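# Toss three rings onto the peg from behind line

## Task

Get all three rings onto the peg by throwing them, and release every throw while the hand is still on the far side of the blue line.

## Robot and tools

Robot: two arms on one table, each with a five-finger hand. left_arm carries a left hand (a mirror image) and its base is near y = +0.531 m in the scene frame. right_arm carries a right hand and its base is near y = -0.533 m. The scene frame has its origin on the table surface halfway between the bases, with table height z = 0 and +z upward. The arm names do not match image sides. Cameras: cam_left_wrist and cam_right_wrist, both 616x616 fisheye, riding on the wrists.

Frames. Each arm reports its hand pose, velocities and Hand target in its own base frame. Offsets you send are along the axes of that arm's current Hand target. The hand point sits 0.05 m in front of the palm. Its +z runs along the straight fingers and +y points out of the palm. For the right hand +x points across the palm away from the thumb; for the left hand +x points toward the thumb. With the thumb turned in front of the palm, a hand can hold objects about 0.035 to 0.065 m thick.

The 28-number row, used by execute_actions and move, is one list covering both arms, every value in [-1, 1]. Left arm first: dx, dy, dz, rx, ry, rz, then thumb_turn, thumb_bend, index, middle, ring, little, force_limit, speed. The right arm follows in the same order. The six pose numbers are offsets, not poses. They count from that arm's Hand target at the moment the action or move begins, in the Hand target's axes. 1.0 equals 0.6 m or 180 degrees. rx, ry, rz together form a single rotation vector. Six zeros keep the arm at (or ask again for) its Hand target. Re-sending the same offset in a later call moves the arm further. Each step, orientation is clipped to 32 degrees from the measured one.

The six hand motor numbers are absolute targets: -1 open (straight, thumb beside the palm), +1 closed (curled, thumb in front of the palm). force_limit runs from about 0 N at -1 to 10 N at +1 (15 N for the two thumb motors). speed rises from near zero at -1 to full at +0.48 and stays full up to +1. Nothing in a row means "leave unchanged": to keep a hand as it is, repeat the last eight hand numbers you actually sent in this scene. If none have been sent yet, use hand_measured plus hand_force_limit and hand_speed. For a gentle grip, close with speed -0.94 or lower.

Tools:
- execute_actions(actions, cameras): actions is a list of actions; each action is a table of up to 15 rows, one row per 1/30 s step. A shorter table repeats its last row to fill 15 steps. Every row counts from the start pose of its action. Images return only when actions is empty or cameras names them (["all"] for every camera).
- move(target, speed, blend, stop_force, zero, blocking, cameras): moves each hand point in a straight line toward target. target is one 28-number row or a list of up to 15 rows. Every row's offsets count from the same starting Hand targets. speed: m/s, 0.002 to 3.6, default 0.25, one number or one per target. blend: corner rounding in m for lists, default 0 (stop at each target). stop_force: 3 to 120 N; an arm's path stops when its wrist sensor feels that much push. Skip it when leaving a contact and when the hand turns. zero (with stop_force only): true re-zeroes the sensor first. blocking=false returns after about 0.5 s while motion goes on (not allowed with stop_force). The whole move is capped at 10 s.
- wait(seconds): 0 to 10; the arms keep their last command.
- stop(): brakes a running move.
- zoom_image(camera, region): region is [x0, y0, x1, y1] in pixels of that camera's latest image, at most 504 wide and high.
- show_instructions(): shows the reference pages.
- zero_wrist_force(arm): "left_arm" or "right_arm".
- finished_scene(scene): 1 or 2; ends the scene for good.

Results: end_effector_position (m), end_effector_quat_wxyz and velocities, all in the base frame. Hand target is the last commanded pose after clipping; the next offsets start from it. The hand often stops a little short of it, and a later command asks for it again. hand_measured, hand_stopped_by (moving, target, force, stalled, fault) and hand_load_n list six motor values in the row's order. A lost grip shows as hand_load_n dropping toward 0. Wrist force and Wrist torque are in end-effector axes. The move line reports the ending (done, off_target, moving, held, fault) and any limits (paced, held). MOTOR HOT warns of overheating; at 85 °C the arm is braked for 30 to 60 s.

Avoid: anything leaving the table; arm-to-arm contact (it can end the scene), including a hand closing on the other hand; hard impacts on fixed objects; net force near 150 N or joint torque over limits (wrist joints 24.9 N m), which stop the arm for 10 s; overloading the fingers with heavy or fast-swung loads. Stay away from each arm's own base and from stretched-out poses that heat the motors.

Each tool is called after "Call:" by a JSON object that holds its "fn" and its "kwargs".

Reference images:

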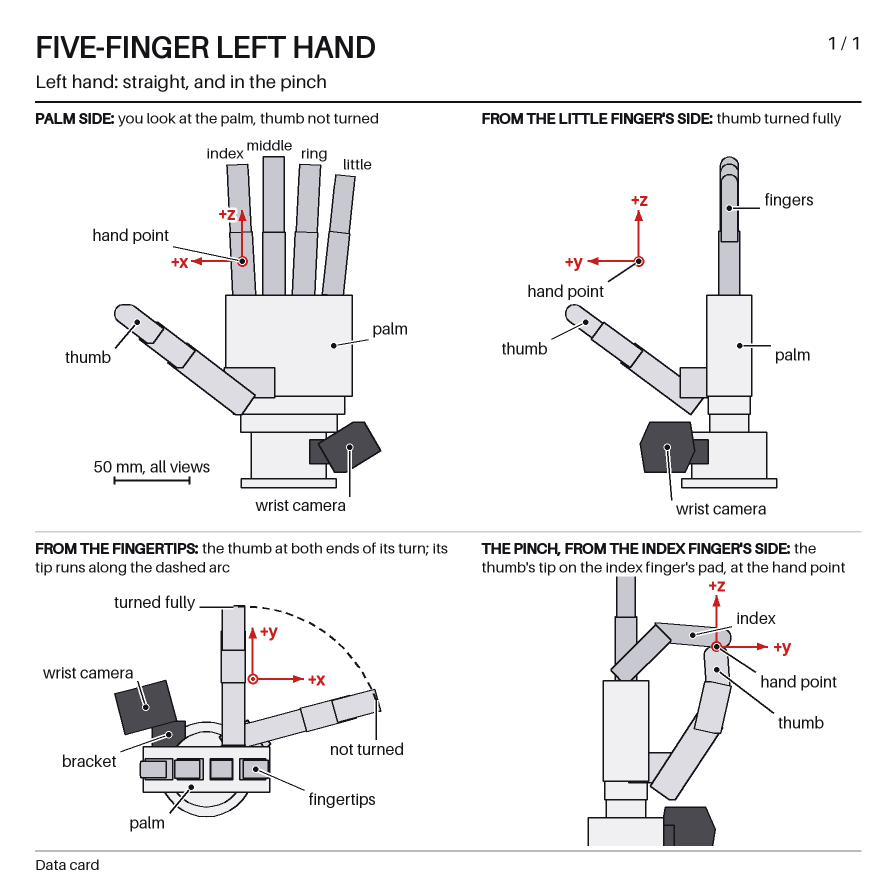

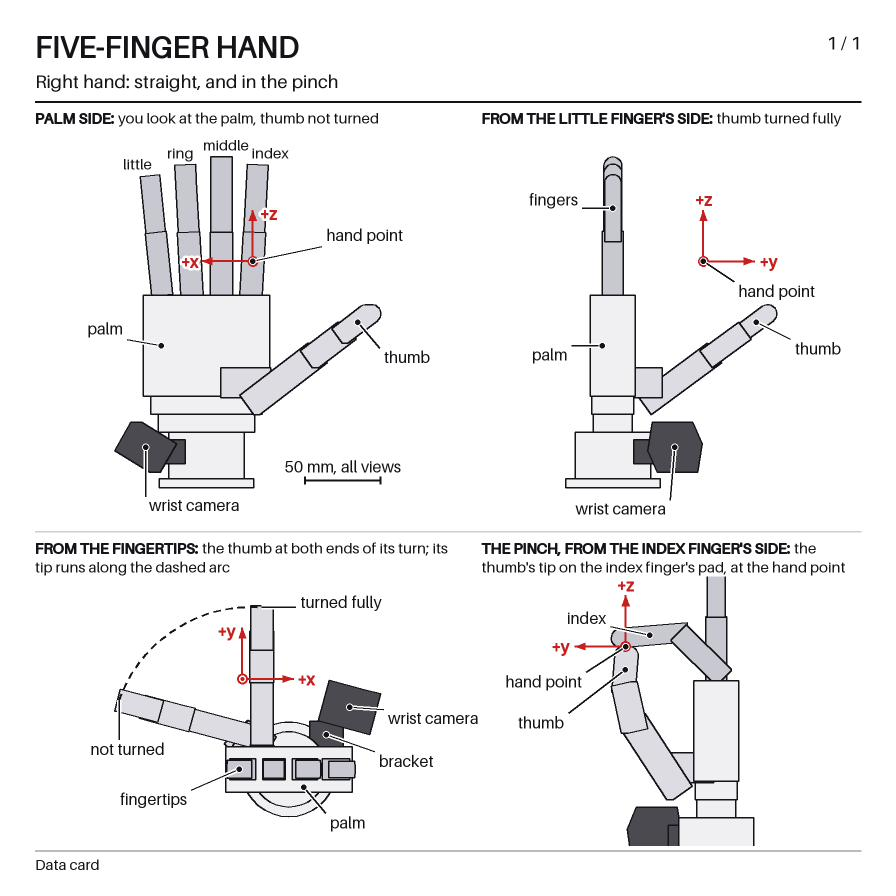

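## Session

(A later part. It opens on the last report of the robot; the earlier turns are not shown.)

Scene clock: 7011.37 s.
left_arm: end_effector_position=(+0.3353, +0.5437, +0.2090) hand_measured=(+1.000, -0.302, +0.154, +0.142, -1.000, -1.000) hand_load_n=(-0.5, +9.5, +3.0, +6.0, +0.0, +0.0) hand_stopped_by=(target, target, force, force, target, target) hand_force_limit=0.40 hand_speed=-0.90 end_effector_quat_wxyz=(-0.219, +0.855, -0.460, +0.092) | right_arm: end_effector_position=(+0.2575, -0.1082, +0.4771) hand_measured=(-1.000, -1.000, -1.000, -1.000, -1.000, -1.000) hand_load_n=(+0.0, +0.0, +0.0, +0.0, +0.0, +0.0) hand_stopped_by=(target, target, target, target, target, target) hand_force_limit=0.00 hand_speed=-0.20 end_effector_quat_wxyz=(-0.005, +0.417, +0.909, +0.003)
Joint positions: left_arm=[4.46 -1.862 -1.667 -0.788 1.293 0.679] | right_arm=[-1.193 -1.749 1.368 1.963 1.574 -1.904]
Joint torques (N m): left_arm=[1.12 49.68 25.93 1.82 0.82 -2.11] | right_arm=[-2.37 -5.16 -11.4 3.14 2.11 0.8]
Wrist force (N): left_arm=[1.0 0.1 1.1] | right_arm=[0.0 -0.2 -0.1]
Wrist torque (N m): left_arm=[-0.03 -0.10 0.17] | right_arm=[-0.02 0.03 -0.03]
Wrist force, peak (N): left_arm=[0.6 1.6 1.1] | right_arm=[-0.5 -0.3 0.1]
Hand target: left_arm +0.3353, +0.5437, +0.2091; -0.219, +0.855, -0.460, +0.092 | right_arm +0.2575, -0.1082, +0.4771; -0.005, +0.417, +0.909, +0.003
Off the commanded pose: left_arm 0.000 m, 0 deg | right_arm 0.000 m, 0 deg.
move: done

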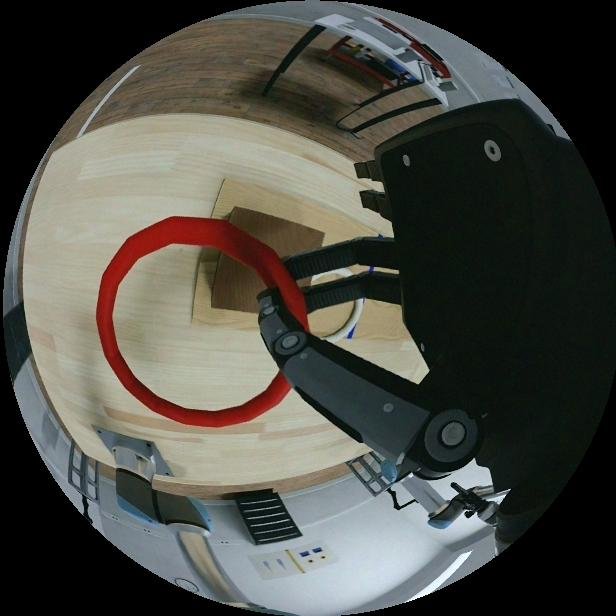

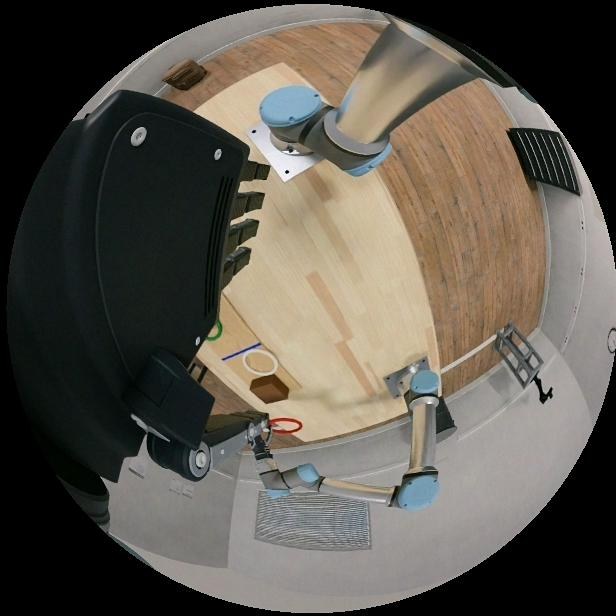

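Call:
{"fn": "move", "kwargs": {"target": [-0.0062,-0.1157,0.06,-0.0054,-0.019,0.0101,1,-0.3,0.4,0.4,-1,-1,0.4,-0.9,0,0,0,0,0,0,-1,-1,-1,-1,-1,-1,0,-0.2], "speed": 0.2, "cameras": ["all"]}}

Call:
{"fn": "zoom_image", "kwargs": {"camera": "cam_right_wrist", "region": [230, 360, 310, 440]}}

Call:
{"fn": "zoom_image", "kwargs": {"camera": "cam_left_wrist", "region": [80, 180, 360, 460]}}

Scene clock: 7053.77 s.
left_arm: end_effector_position=(+0.3979, +0.5905, +0.2092) hand_measured=(+1.000, -0.304, +0.154, +0.142, -1.000, -1.000) hand_load_n=(-0.5, +9.5, +3.0, +6.0, +0.0, +0.0) hand_stopped_by=(target, target, force, force, target, target) hand_force_limit=0.40 hand_speed=-0.90 end_effector_quat_wxyz=(-0.227, +0.852, -0.468, +0.059) | right_arm: end_effector_position=(+0.2575, -0.1082, +0.4771) hand_measured=(-1.000, -1.000, -1.000, -1.000, -1.000, -1.000) hand_load_n=(+0.0, +0.0, +0.0, +0.0, -0.5, +0.0) hand_stopped_by=(target, target, target, target, target, target) hand_force_limit=0.00 hand_speed=-0.20 end_effector_quat_wxyz=(-0.005, +0.417, +0.909, +0.003)
Joint positions: left_arm=[4.359 -2.021 -1.446 -0.805 1.392 0.61] | right_arm=[-1.193 -1.749 1.368 1.963 1.574 -1.904]
Joint torques (N m): left_arm=[-4.04 40.24 29.26 5.55 0.11 1.86] | right_arm=[-2.6 -4.75 -11.19 3.34 2.15 0.82]
Wrist force (N): left_arm=[1.3 0.4 0.7] | right_arm=[0.0 -0.1 -0.1]
Wrist torque (N m): left_arm=[0.05 -0.16 0.10] | right_arm=[0.00 0.02 -0.02]
Wrist force, peak (N): left_arm=[1.5 -1.7 1.4] | right_arm=[-0.5 -0.2 0.0]
Hand target: left_arm +0.3980, +0.5906, +0.2092; -0.227, +0.852, -0.468, +0.059 | right_arm +0.2575, -0.1082, +0.4771; -0.005, +0.417, +0.909, +0.003
Off the commanded pose: left_arm 0.000 m, 0 deg | right_arm 0.000 m, 0 deg.
move: done

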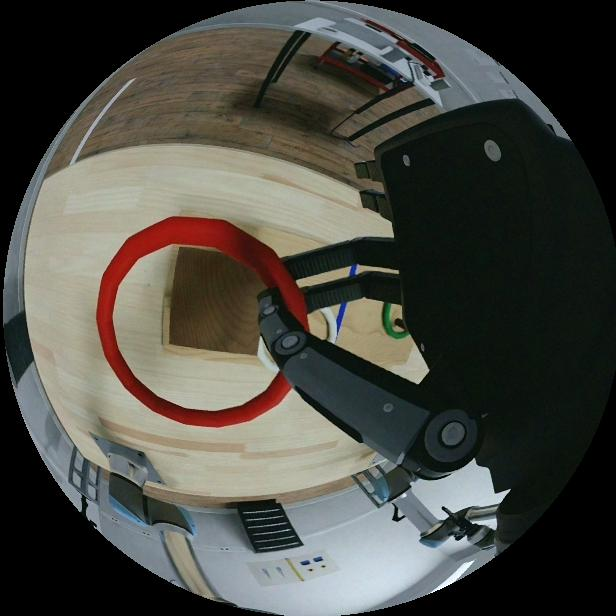

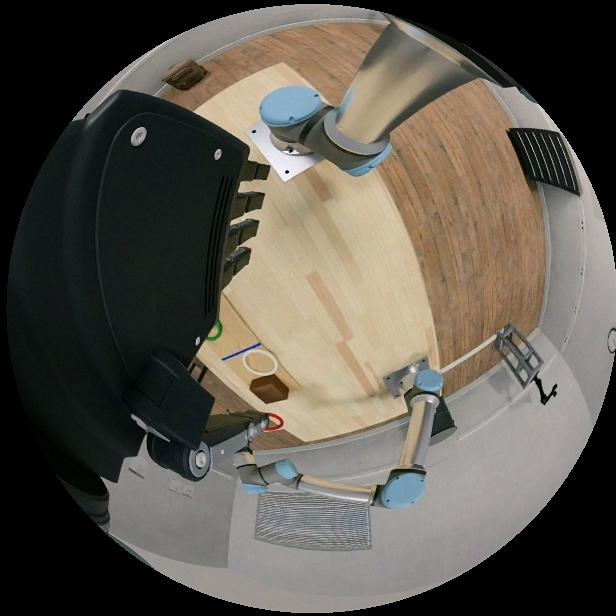

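Scaled by 6.300 from the camera's 616x616 image, which has a finer 880x880 frame.

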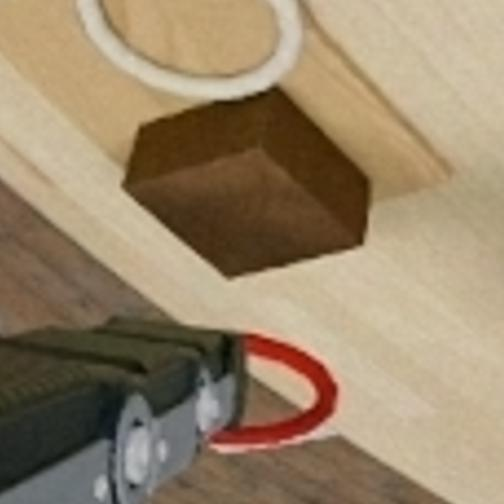

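Scaled by 1.800 from the camera's 616x616 image, which has a finer 880x880 frame.

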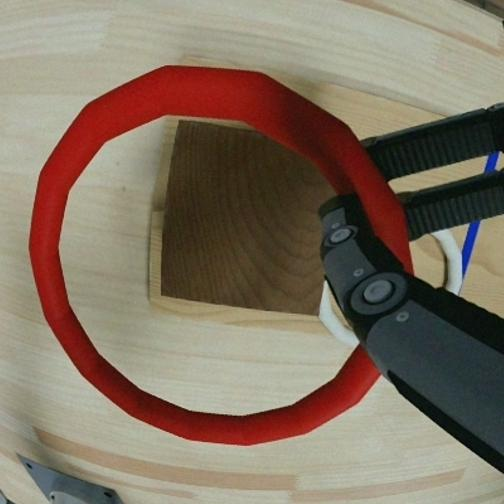

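Call:
{"fn": "move", "kwargs": {"target": [0.0322,0.069,0.1565,0,0,0,1,-0.3,0.4,0.4,-1,-1,0.4,-0.9,0,0,0,0,0,0,-1,-1,-1,-1,-1,-1,0,-0.2], "speed": 0.15, "cameras": ["all"]}}

Call:
{"fn": "zoom_image", "kwargs": {"camera": "cam_right_wrist", "region": [230, 340, 310, 420]}}

Call:
{"fn": "zoom_image", "kwargs": {"camera": "cam_left_wrist", "region": [80, 180, 360, 460]}}

Scene clock: 7103.13 s.
left_arm: end_effector_position=(+0.4061, +0.5867, +0.1051) hand_measured=(+1.000, -0.304, +0.154, +0.142, -1.000, -1.000) hand_load_n=(-1.0, +9.0, +3.0, +6.0, +0.0, +0.0) hand_stopped_by=(target, target, force, force, target, target) hand_force_limit=0.40 hand_speed=-0.90 end_effector_quat_wxyz=(-0.227, +0.852, -0.468, +0.059) | right_arm: end_effector_position=(+0.2575, -0.1082, +0.4771) hand_measured=(-1.000, -1.000, -1.000, -1.000, -1.000, -1.000) hand_load_n=(+0.0, +0.0, +0.0, +0.0, +0.0, +0.0) hand_stopped_by=(target, target, target, target, target, target) hand_force_limit=0.00 hand_speed=-0.20 end_effector_quat_wxyz=(-0.005, +0.417, +0.909, +0.003)
Joint positions: left_arm=[4.345 -2.129 -1.57 -0.571 1.398 0.598] | right_arm=[-1.193 -1.749 1.368 1.963 1.574 -1.904]
Joint torques (N m): left_arm=[3.63 53.15 24.16 3.23 -1 1.45] | right_arm=[-2.22 -4.34 -11.2 3.36 2.03 0.85]
Wrist force (N): left_arm=[1.3 0.1 0.7] | right_arm=[-0.3 0.2 0.0]
Wrist torque (N m): left_arm=[0.00 -0.14 0.29] | right_arm=[0.04 0.08 -0.03]
Wrist force, peak (N): left_arm=[1.5 0.9 2.1] | right_arm=[-0.5 -0.3 -0.1]
Hand target: left_arm +0.4061, +0.5868, +0.1051; -0.227, +0.852, -0.468, +0.059 | right_arm +0.2575, -0.1082, +0.4771; -0.005, +0.417, +0.909, +0.003
Off the commanded pose: left_arm 0.000 m, 0 deg | right_arm 0.000 m, 0 deg.
move: done

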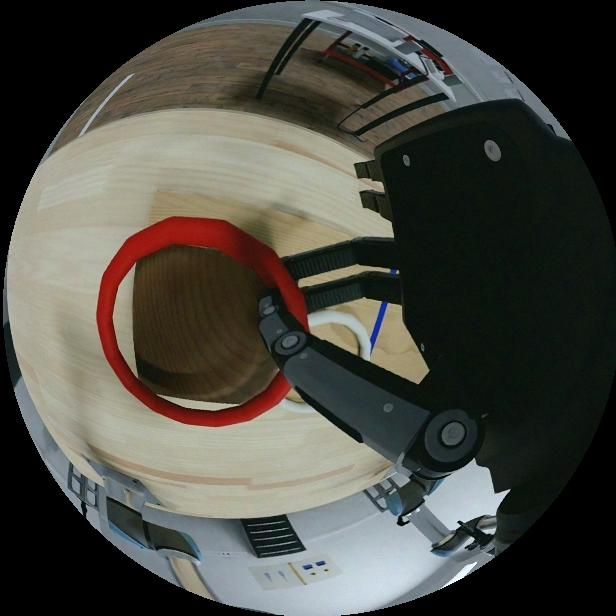

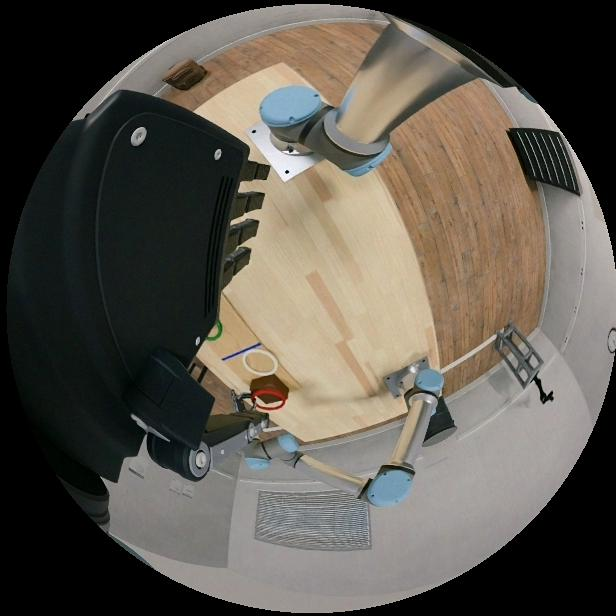

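Scaled by 6.300 from the camera's 616x616 image, which has a finer 880x880 frame.

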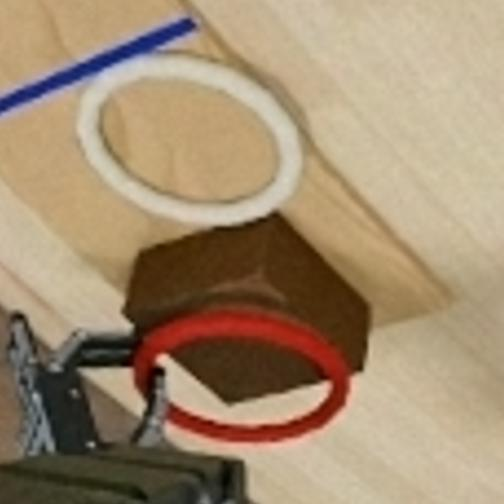

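Scaled by 1.800 from the camera's 616x616 image, which has a finer 880x880 frame.

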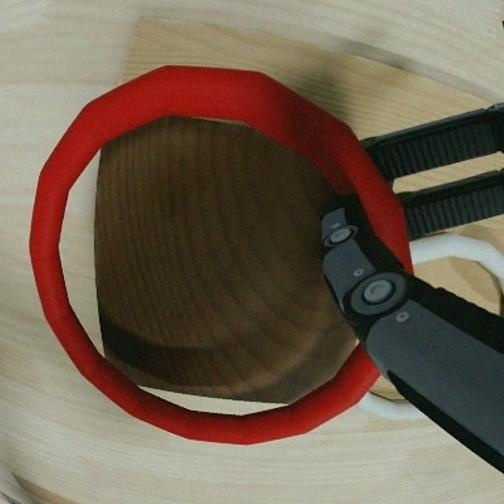

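Call:
{"fn": "zoom_image", "kwargs": {"camera": "cam_right_wrist", "region": [245, 380, 295, 430]}}

Call:
{"fn": "zoom_image", "kwargs": {"camera": "cam_right_wrist", "region": [235, 340, 285, 390]}}

Scaled by 10.080 from the camera's 616x616 image, which has a finer 880x880 frame.

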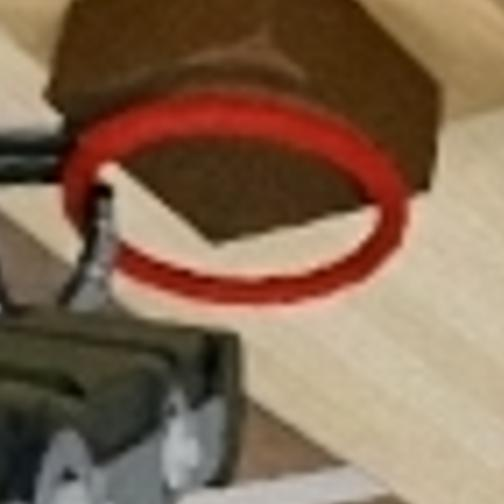

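Scaled by 10.080 from the camera's 616x616 image, which has a finer 880x880 frame.

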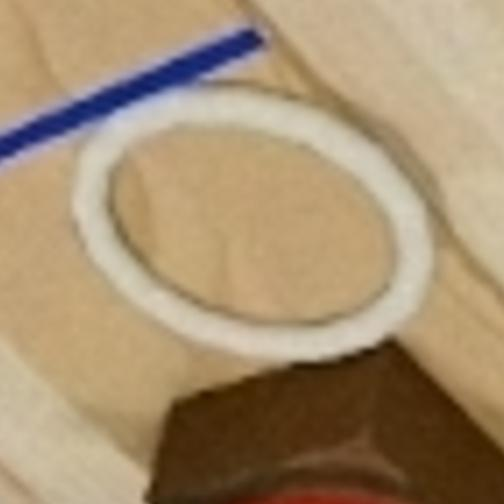

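Call:
{"fn": "move", "kwargs": {"target": [0,0,0,-0.0411,0.0166,-0.0031,1,-0.3,0.4,0.4,-1,-1,0.4,-0.9,0,0,0,0,0,0,-1,-1,-1,-1,-1,-1,0,-0.2], "speed": 0.15, "cameras": ["all"]}}

Call:
{"fn": "zoom_image", "kwargs": {"camera": "cam_right_wrist", "region": [245, 380, 295, 430]}}

Call:
{"fn": "zoom_image", "kwargs": {"camera": "cam_left_wrist", "region": [80, 180, 360, 460]}}

Scene clock: 7142.43 s.
left_arm: end_effector_position=(+0.4062, +0.5868, +0.1051) hand_measured=(+1.000, -0.304, +0.154, +0.142, -1.000, -1.000) hand_load_n=(-0.5, +9.0, +3.0, +6.0, +0.0, +0.0) hand_stopped_by=(target, target, force, force, target, target) hand_force_limit=0.40 hand_speed=-0.90 end_effector_quat_wxyz=(-0.159, +0.865, -0.472, +0.052) | right_arm: end_effector_position=(+0.2575, -0.1082, +0.4771) hand_measured=(-1.000, -1.000, -1.000, -1.000, -1.000, -1.000) hand_load_n=(+0.0, +0.0, -0.5, +0.0, +0.0, +0.0) hand_stopped_by=(target, target, target, target, target, target) hand_force_limit=0.00 hand_speed=-0.20 end_effector_quat_wxyz=(-0.005, +0.417, +0.909, +0.003)
Joint positions: left_arm=[4.333 -2.173 -1.445 -0.787 1.432 0.598] | right_arm=[-1.193 -1.749 1.368 1.963 1.574 -1.904]
Joint torques (N m): left_arm=[3.56 61.72 21.55 1.93 -1.5 -2.07] | right_arm=[-2.34 -4.63 -11.44 3.27 2.04 0.88]
Wrist force (N): left_arm=[1.2 -0.1 0.9] | right_arm=[-0.1 0.0 0.1]
Wrist torque (N m): left_arm=[-0.01 -0.15 0.20] | right_arm=[0.00 0.04 -0.03]
Wrist force, peak (N): left_arm=[1.6 0.4 0.8] | right_arm=[-0.2 -0.5 0.1]
Hand target: left_arm +0.4061, +0.5868, +0.1051; -0.159, +0.865, -0.472, +0.052 | right_arm +0.2575, -0.1082, +0.4771; -0.005, +0.417, +0.909, +0.003
Off the commanded pose: left_arm 0.000 m, 0 deg | right_arm 0.000 m, 0 deg.
move: done

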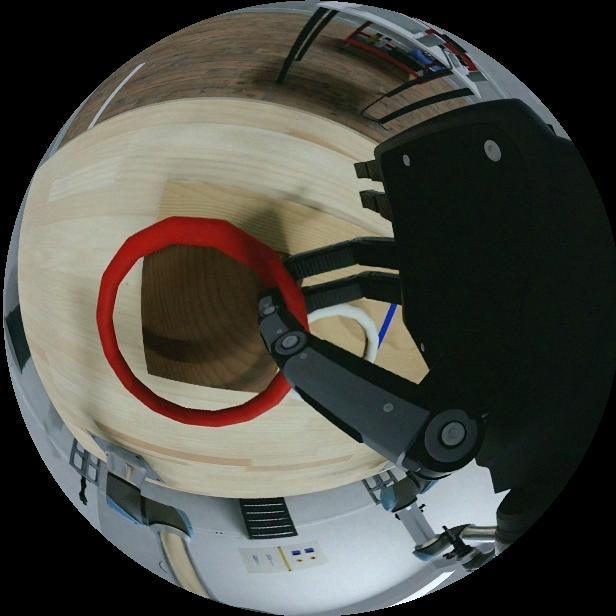

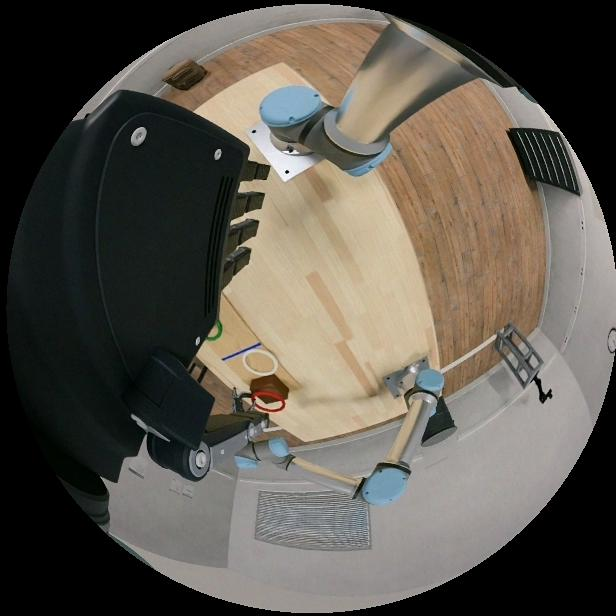

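Scaled by 10.080 from the camera's 616x616 image, which has a finer 880x880 frame.

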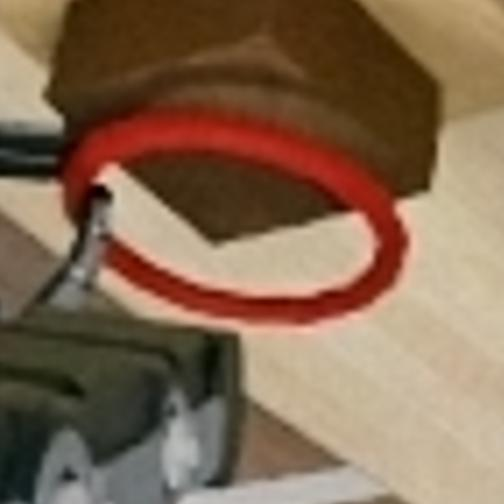

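Scaled by 1.800 from the camera's 616x616 image, which has a finer 880x880 frame.

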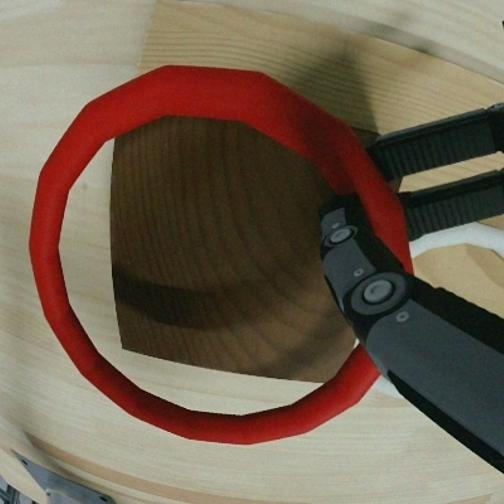

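Call:
{"fn": "move", "kwargs": {"target": [0.0052,0.0145,0.0653,0,0,0,1,-0.3,0.4,0.4,-1,-1,0.4,-0.9,0,0,0,0,0,0,-1,-1,-1,-1,-1,-1,0,-0.2], "speed": 0.02, "stop_force": 3, "cameras": ["all"]}}

Call:
{"fn": "zoom_image", "kwargs": {"camera": "cam_right_wrist", "region": [245, 380, 295, 430]}}

Call:
{"fn": "zoom_image", "kwargs": {"camera": "cam_left_wrist", "region": [80, 180, 360, 460]}}

Scene clock: 7187.90 s.
left_arm: end_effector_position=(+0.4079, +0.5876, +0.0879) hand_measured=(+1.000, -0.304, +0.154, +0.142, -1.000, -1.000) hand_load_n=(+0.0, +10.0, +2.5, +4.0, +0.0, +0.0) hand_stopped_by=(target, target, force, force, target, target) hand_force_limit=0.40 hand_speed=-0.90 end_effector_quat_wxyz=(-0.159, +0.865, -0.472, +0.052) | right_arm: end_effector_position=(+0.2575, -0.1082, +0.4771) hand_measured=(-1.000, -1.000, -1.000, -1.000, -1.000, -1.000) hand_load_n=(+0.0, +0.0, +0.0, +0.0, +0.0, +0.0) hand_stopped_by=(target, target, target, target, target, target) hand_force_limit=0.00 hand_speed=-0.20 end_effector_quat_wxyz=(-0.005, +0.417, +0.909, +0.003)
Joint positions: left_arm=[4.331 -2.196 -1.456 -0.754 1.432 0.596] | right_arm=[-1.193 -1.749 1.368 1.963 1.574 -1.904]
Joint torques (N m): left_arm=[3.36 59.29 26.69 3.55 -0.21 1.99] | right_arm=[-2.57 -4.41 -11.6 3.28 2.2 0.87]
Wrist force (N): left_arm=[0.6 -1.8 -2.5] | right_arm=[-0.2 0.0 0.1]
Wrist torque (N m): left_arm=[-0.04 -0.24 0.31] | right_arm=[0.00 0.05 -0.03]
Wrist force, peak (N): left_arm=[0.9 -6.7 -7.8] | right_arm=[-0.4 -0.3 0.4]
Hand target: left_arm +0.4079, +0.5876, +0.0879; -0.159, +0.865, -0.472, +0.052 (not the last commanded pose) | right_arm +0.2575, -0.1082, +0.4771; -0.005, +0.417, +0.909, +0.003
Off the commanded pose: left_arm 0.023 m, 0 deg | right_arm 0.000 m, 0 deg.
move: contact (left_arm)

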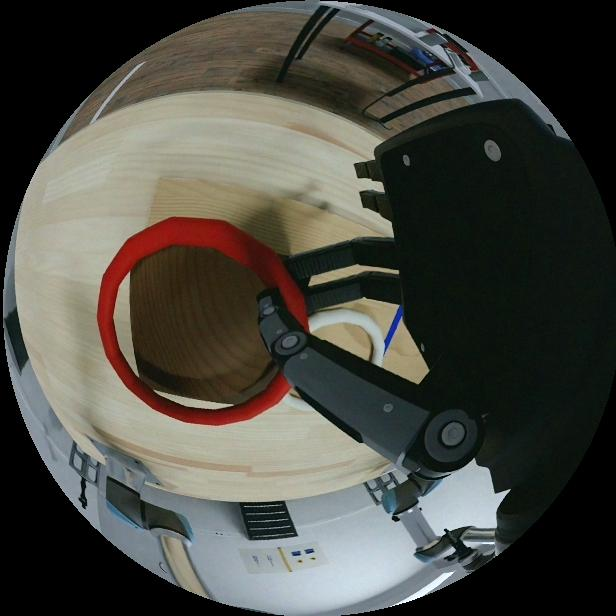

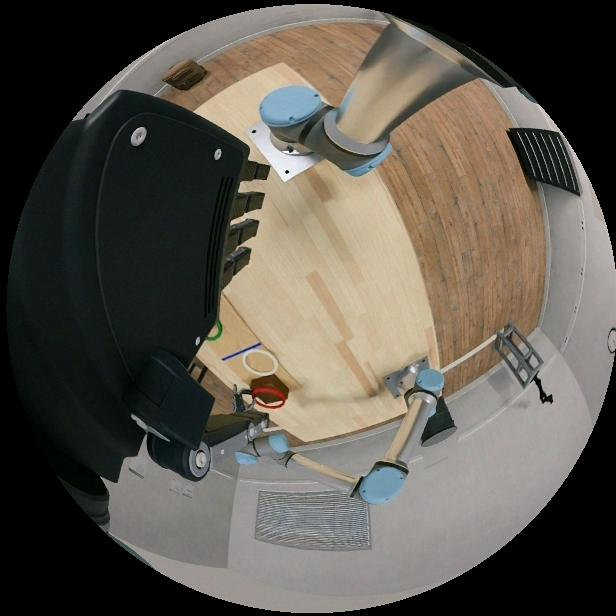

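Scaled by 10.080 from the camera's 616x616 image, which has a finer 880x880 frame.

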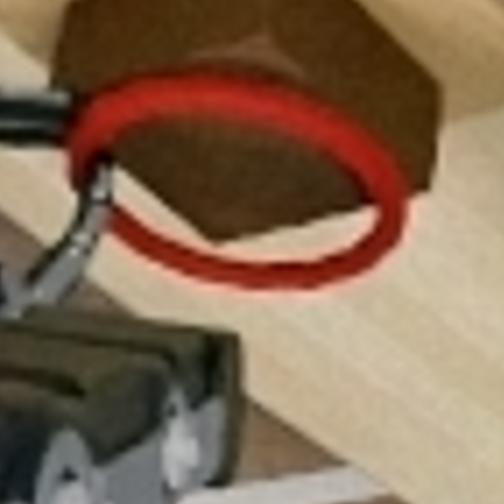

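Scaled by 1.800 from the camera's 616x616 image, which has a finer 880x880 frame.

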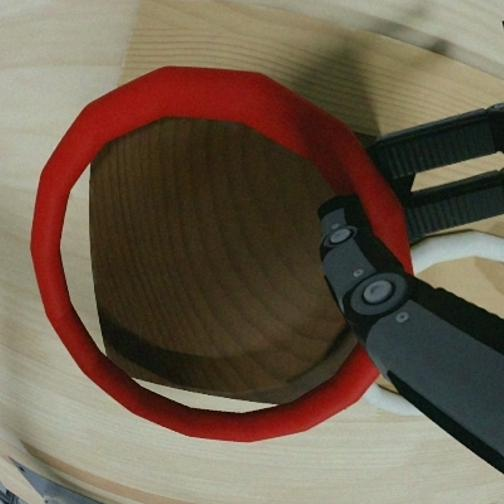

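Call:
{"fn": "move", "kwargs": {"target": [0,0,0,0,0,0,1,-0.8,0.4,0.4,-1,-1,0.4,-0.9,0,0,0,0,0,0,-1,-1,-1,-1,-1,-1,0,-0.2], "cameras": ["all"]}}

Call:
{"fn": "zoom_image", "kwargs": {"camera": "cam_right_wrist", "region": [245, 380, 295, 430]}}

Call:
{"fn": "zoom_image", "kwargs": {"camera": "cam_left_wrist", "region": [80, 180, 360, 460]}}

Scene clock: 7234.80 s.
left_arm: end_effector_position=(+0.4079, +0.5876, +0.0879) hand_measured=(+1.000, -0.800, +0.156, +0.142, -1.000, -1.000) hand_load_n=(+0.0, +0.0, +0.0, +0.5, +0.0, +0.0) hand_stopped_by=(target, target, force, force, target, target) hand_force_limit=0.40 hand_speed=-0.90 end_effector_quat_wxyz=(-0.159, +0.865, -0.472, +0.052) | right_arm: end_effector_position=(+0.2575, -0.1082, +0.4771) hand_measured=(-1.000, -1.000, -1.000, -1.000, -1.000, -1.000) hand_load_n=(+0.0, +0.0, +0.0, +0.0, -0.5, +0.0) hand_stopped_by=(target, target, target, target, target, target) hand_force_limit=0.00 hand_speed=-0.20 end_effector_quat_wxyz=(-0.005, +0.417, +0.909, +0.003)
Joint positions: left_arm=[4.331 -2.196 -1.456 -0.754 1.432 0.596] | right_arm=[-1.193 -1.749 1.368 1.963 1.574 -1.904]
Joint torques (N m): left_arm=[4.16 58.73 25.36 3.91 -0.89 1.48] | right_arm=[-2.26 -4.04 -11.31 3.24 2.14 0.91]
Wrist force (N): left_arm=[1.0 -0.4 0.2] | right_arm=[-0.2 0.0 -0.1]
Wrist torque (N m): left_arm=[-0.03 -0.14 0.26] | right_arm=[0.00 0.05 -0.03]
Wrist force, peak (N): left_arm=[0.6 -1.9 -2.7] | right_arm=[-0.4 -0.1 0.4]
Hand target: left_arm +0.4079, +0.5876, +0.0879; -0.159, +0.865, -0.472, +0.052 | right_arm +0.2575, -0.1082, +0.4771; -0.005, +0.417, +0.909, +0.003
Off the commanded pose: left_arm 0.000 m, 0 deg | right_arm 0.000 m, 0 deg.
move: done

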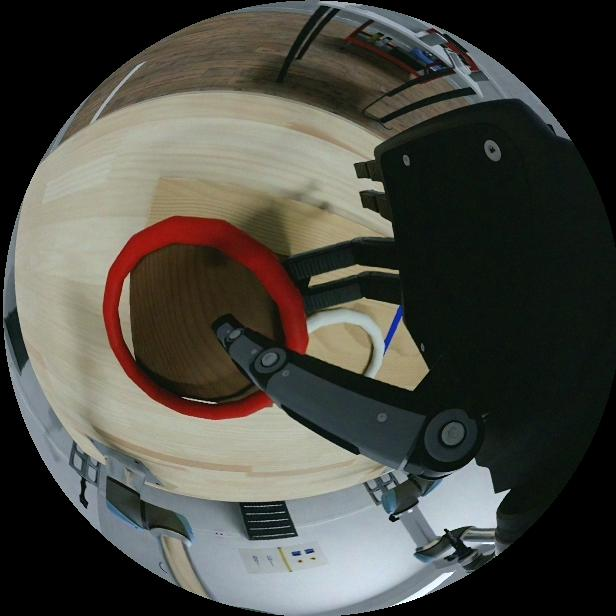

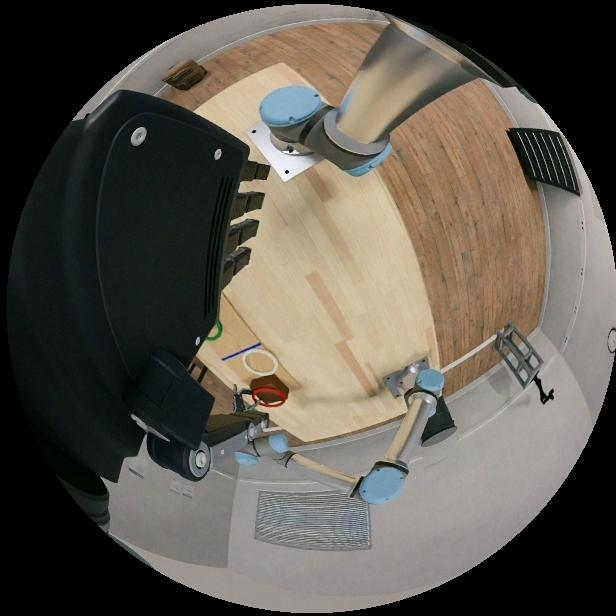

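Scaled by 10.080 from the camera's 616x616 image, which has a finer 880x880 frame.

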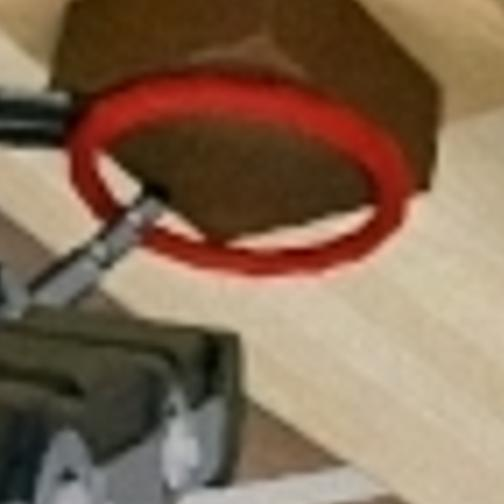

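Scaled by 1.800 from the camera's 616x616 image, which has a finer 880x880 frame.

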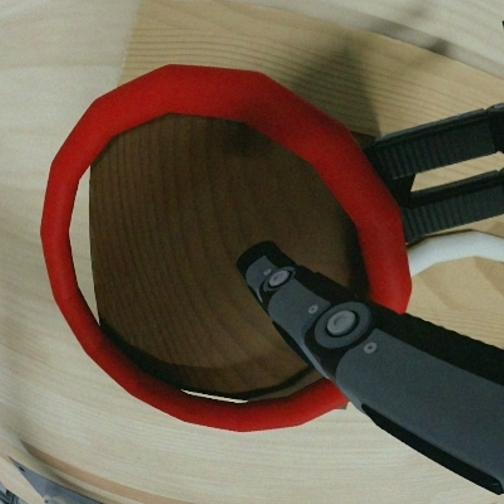

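Call:
{"fn": "wait", "kwargs": {"seconds": 0, "cameras": ["all"]}}

Scene clock: 7265.97 s.
left_arm: end_effector_position=(+0.4079, +0.5876, +0.0879) hand_measured=(+1.000, -0.800, +0.156, +0.142, -1.000, -1.000) hand_load_n=(+0.0, +0.0, +0.0, +0.5, +0.0, +0.0) hand_stopped_by=(target, target, force, force, target, target) hand_force_limit=0.40 hand_speed=-0.90 end_effector_quat_wxyz=(-0.159, +0.865, -0.472, +0.052) | right_arm: end_effector_position=(+0.2575, -0.1082, +0.4771) hand_measured=(-1.000, -1.000, -1.000, -1.000, -1.000, -1.000) hand_load_n=(+0.0, +0.0, +0.0, +0.0, +0.0, +0.0) hand_stopped_by=(target, target, target, target, target, target) hand_force_limit=0.00 hand_speed=-0.20 end_effector_quat_wxyz=(-0.005, +0.417, +0.909, +0.003)
Joint positions: left_arm=[4.331 -2.196 -1.456 -0.754 1.432 0.596] | right_arm=[-1.193 -1.749 1.368 1.963 1.574 -1.904]
Joint torques (N m): left_arm=[3.71 59.89 20.98 4.24 -0.6 1.26] | right_arm=[-2.39 -3.83 -11.96 3.29 2.12 0.95]
Wrist force (N): left_arm=[1.1 -0.4 0.3] | right_arm=[-0.3 0.0 0.2]
Wrist torque (N m): left_arm=[-0.03 -0.15 0.26] | right_arm=[-0.01 0.05 -0.04]
Wrist force, peak (N): left_arm=[1.5 -0.3 0.6] | right_arm=[-0.4 -0.1 0.4]
Hand target: left_arm +0.4079, +0.5876, +0.0879; -0.159, +0.865, -0.472, +0.052 | right_arm +0.2575, -0.1082, +0.4771; -0.005, +0.417, +0.909, +0.003
Off the commanded pose: left_arm 0.000 m, 0 deg | right_arm 0.000 m, 0 deg.

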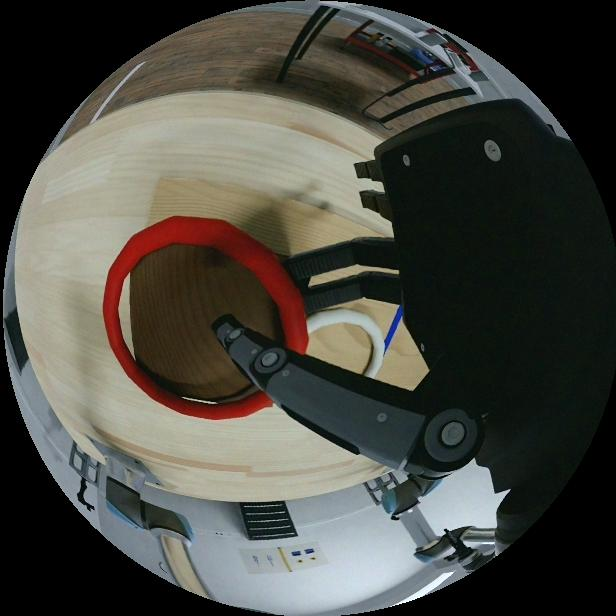

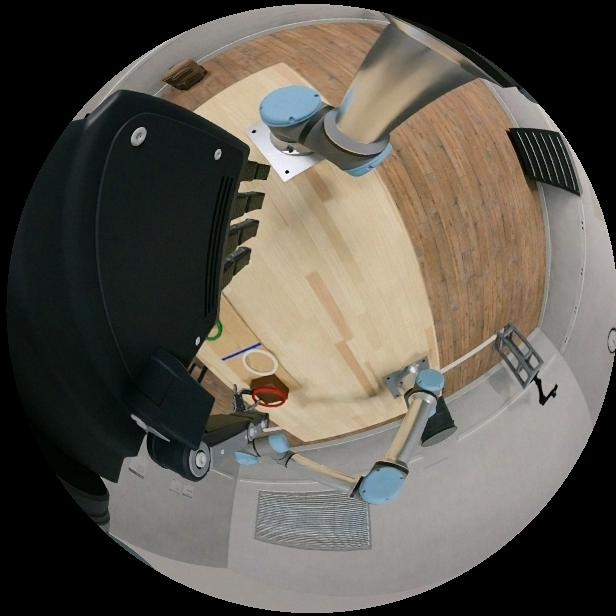

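Call:
{"fn": "zoom_image", "kwargs": {"camera": "cam_right_wrist", "region": [245, 370, 295, 420]}}

Call:
{"fn": "zoom_image", "kwargs": {"camera": "cam_left_wrist", "region": [90, 200, 320, 430]}}

Scaled by 10.080 from the camera's 616x616 image, which has a finer 880x880 frame.

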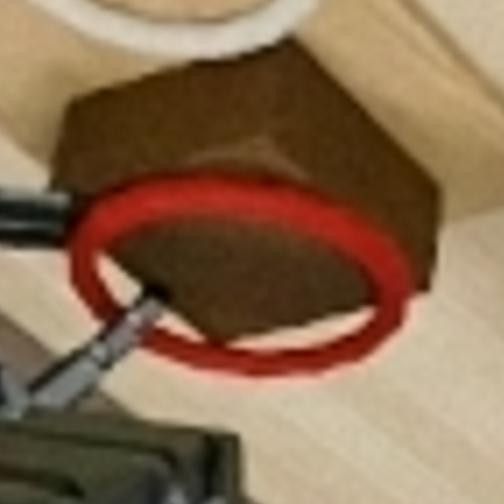

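Scaled by 2.191 from the camera's 616x616 image, which has a finer 880x880 frame.

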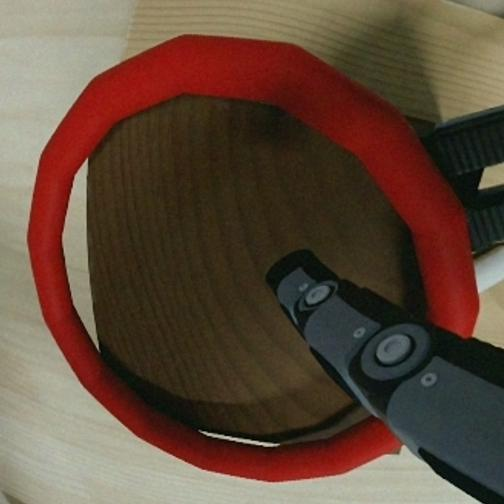

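Call:
{"fn": "execute_actions", "kwargs": {"actions": [[[0,0,0,0,0,0,1,-0.8,-0.1,-0.15,-1,-1,0.4,-0.7,0,0,0,0,0,0,-1,-1,-1,-1,-1,-1,0,-0.2]]], "cameras": ["all"]}}

Call:
{"fn": "zoom_image", "kwargs": {"camera": "cam_right_wrist", "region": [245, 370, 295, 420]}}

Call:
{"fn": "zoom_image", "kwargs": {"camera": "cam_left_wrist", "region": [90, 200, 320, 430]}}

Scene clock: 7316.80 s.
left_arm: end_effector_position=(+0.4079, +0.5876, +0.0880) hand_measured=(+1.000, -0.800, +0.100, +0.116, -1.000, -1.000) hand_load_n=(+0.0, +0.0, -12.5, -11.5, -0.5, +0.0) hand_stopped_by=(target, target, stalled, stalled, target, target) hand_force_limit=0.40 hand_speed=-0.70 end_effector_quat_wxyz=(-0.159, +0.865, -0.472, +0.052) | right_arm: end_effector_position=(+0.2575, -0.1082, +0.4771) hand_measured=(-1.000, -1.000, -1.000, -1.000, -1.000, -1.000) hand_load_n=(+0.0, +0.0, +0.0, +0.0, +0.0, +0.0) hand_stopped_by=(target, target, target, target, target, target) hand_force_limit=0.00 hand_speed=-0.20 end_effector_quat_wxyz=(-0.005, +0.417, +0.909, +0.003)
Joint positions: left_arm=[4.331 -2.196 -1.456 -0.754 1.432 0.596] | right_arm=[-1.193 -1.749 1.368 1.963 1.574 -1.904]
Joint torques (N m): left_arm=[3.45 29.81 13.86 4.21 -0.14 0.89] | right_arm=[-2.33 -3.98 -11.64 3.33 2.13 0.94]
Wrist force (N): left_arm=[1.3 3.5 -19.1] | right_arm=[-0.1 -0.2 0.0]
Wrist torque (N m): left_arm=[-0.16 -0.29 0.21] | right_arm=[-0.03 0.03 -0.03]
Wrist force, peak (N): left_arm=[1.4 4.0 -20.5] | right_arm=[-0.5 -0.2 0.1]
Hand target: left_arm +0.4079, +0.5876, +0.0879; -0.159, +0.865, -0.472, +0.052 | right_arm +0.2575, -0.1082, +0.4771; -0.005, +0.417, +0.909, +0.003
Off the commanded pose: left_arm 0.000 m, 0 deg | right_arm 0.000 m, 0 deg.
Step readings (end_effector_position of left_arm | right_arm):
0: (+0.4079, +0.5876, +0.0879) | (+0.2575, -0.1082, +0.4771)
1: (+0.4079, +0.5876, +0.0879) | (+0.2575, -0.1082, +0.4771)
2: (+0.4079, +0.5876, +0.0879) | (+0.2575, -0.1082, +0.4771)
4: (+0.4079, +0.5876, +0.0879) | (+0.2575, -0.1082, +0.4771)
8: (+0.4079, +0.5876, +0.0880) | (+0.2575, -0.1082, +0.4771)
15: (+0.4079, +0.5876, +0.0880) | (+0.2575, -0.1082, +0.4771)

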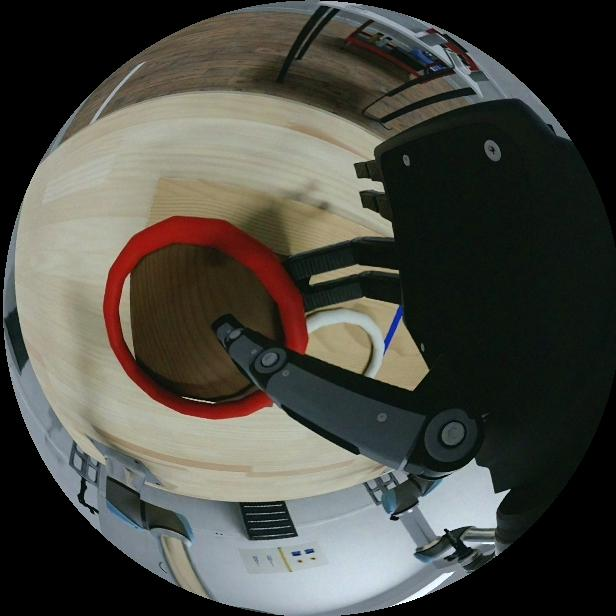

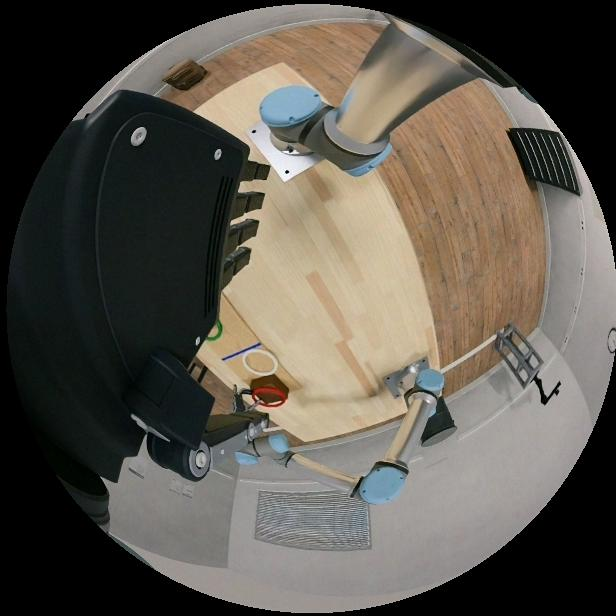

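Scaled by 10.080 from the camera's 616x616 image, which has a finer 880x880 frame.

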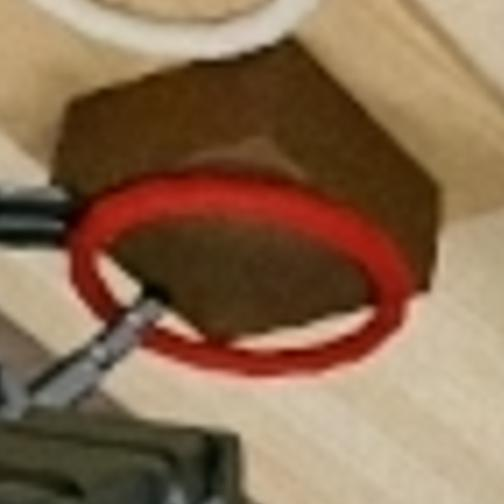

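Scaled by 2.191 from the camera's 616x616 image, which has a finer 880x880 frame.

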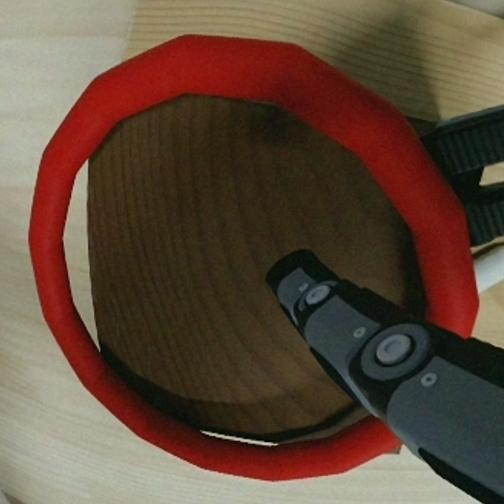

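Call:
{"fn": "move", "kwargs": {"target": [[0,0,0,0,0,0,1,-0.8,0.17,0.16,-1,-1,0.4,-0.8,0,0,0,0,0,0,-1,-1,-1,-1,-1,-1,0,-0.2],[0.0004,-0.0168,0.0022,0,0,0,1,-0.8,0.17,0.16,-1,-1,0.4,-0.8,0,0,0,0,0,0,-1,-1,-1,-1,-1,-1,0,-0.2]], "speed": 0.02, "cameras": ["all"]}}

Call:
{"fn": "zoom_image", "kwargs": {"camera": "cam_right_wrist", "region": [245, 370, 295, 420]}}

Call:
{"fn": "zoom_image", "kwargs": {"camera": "cam_left_wrist", "region": [90, 200, 320, 430]}}

Scene clock: 7340.43 s.
left_arm: end_effector_position=(+0.4165, +0.5927, +0.0898) hand_measured=(+1.000, -0.800, +0.170, +0.160, -1.000, -1.000) hand_load_n=(+0.0, +0.0, +0.0, +0.0, +0.0, +0.0) hand_stopped_by=(target, target, target, target, target, target) hand_force_limit=0.40 hand_speed=-0.80 end_effector_quat_wxyz=(-0.159, +0.865, -0.472, +0.052) | right_arm: end_effector_position=(+0.2575, -0.1082, +0.4771) hand_measured=(-1.000, -1.000, -1.000, -1.000, -1.000, -1.000) hand_load_n=(+0.0, +0.0, +0.0, +0.0, -0.5, +0.0) hand_stopped_by=(target, target, target, target, target, target) hand_force_limit=0.00 hand_speed=-0.20 end_effector_quat_wxyz=(-0.005, +0.417, +0.909, +0.003)
Joint positions: left_arm=[4.322 -2.213 -1.421 -0.771 1.435 0.588] | right_arm=[-1.193 -1.749 1.368 1.963 1.574 -1.904]
Joint torques (N m): left_arm=[3.24 61.47 11.86 4.44 0.43 0.31] | right_arm=[-2.24 -4.15 -11.27 3.28 2.12 0.87]
Wrist force (N): left_arm=[1.5 0.4 0.1] | right_arm=[0.2 -0.1 0.0]
Wrist torque (N m): left_arm=[0.06 -0.20 0.26] | right_arm=[-0.01 -0.01 -0.01]
Wrist force, peak (N): left_arm=[1.1 2.0 -20.3] | right_arm=[-0.3 -0.5 0.0]
Hand target: left_arm +0.4164, +0.5928, +0.0899; -0.159, +0.865, -0.472, +0.052 | right_arm +0.2575, -0.1082, +0.4771; -0.005, +0.417, +0.909, +0.003
Off the commanded pose: left_arm 0.000 m, 0 deg | right_arm 0.000 m, 0 deg.
move: done

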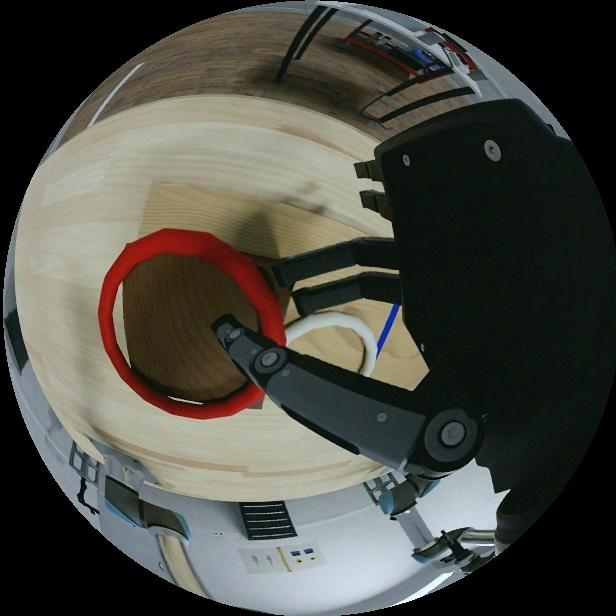

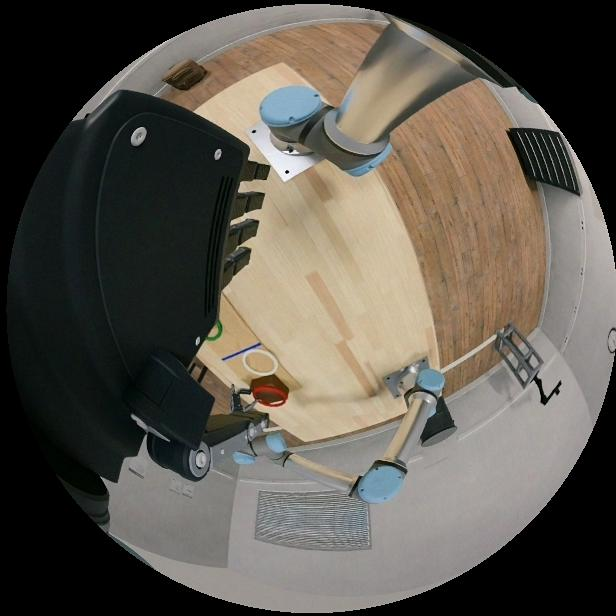

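Scaled by 10.080 from the camera's 616x616 image, which has a finer 880x880 frame.

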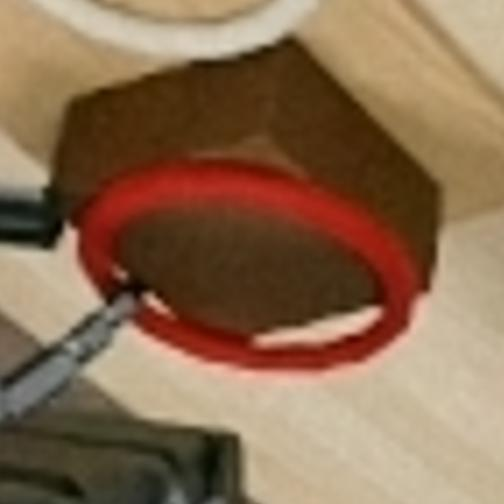

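Scaled by 2.191 from the camera's 616x616 image, which has a finer 880x880 frame.

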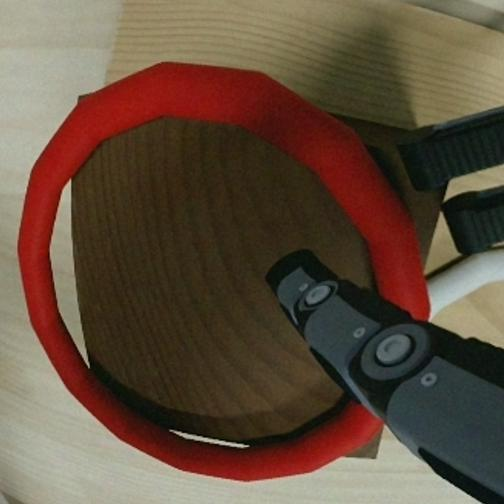

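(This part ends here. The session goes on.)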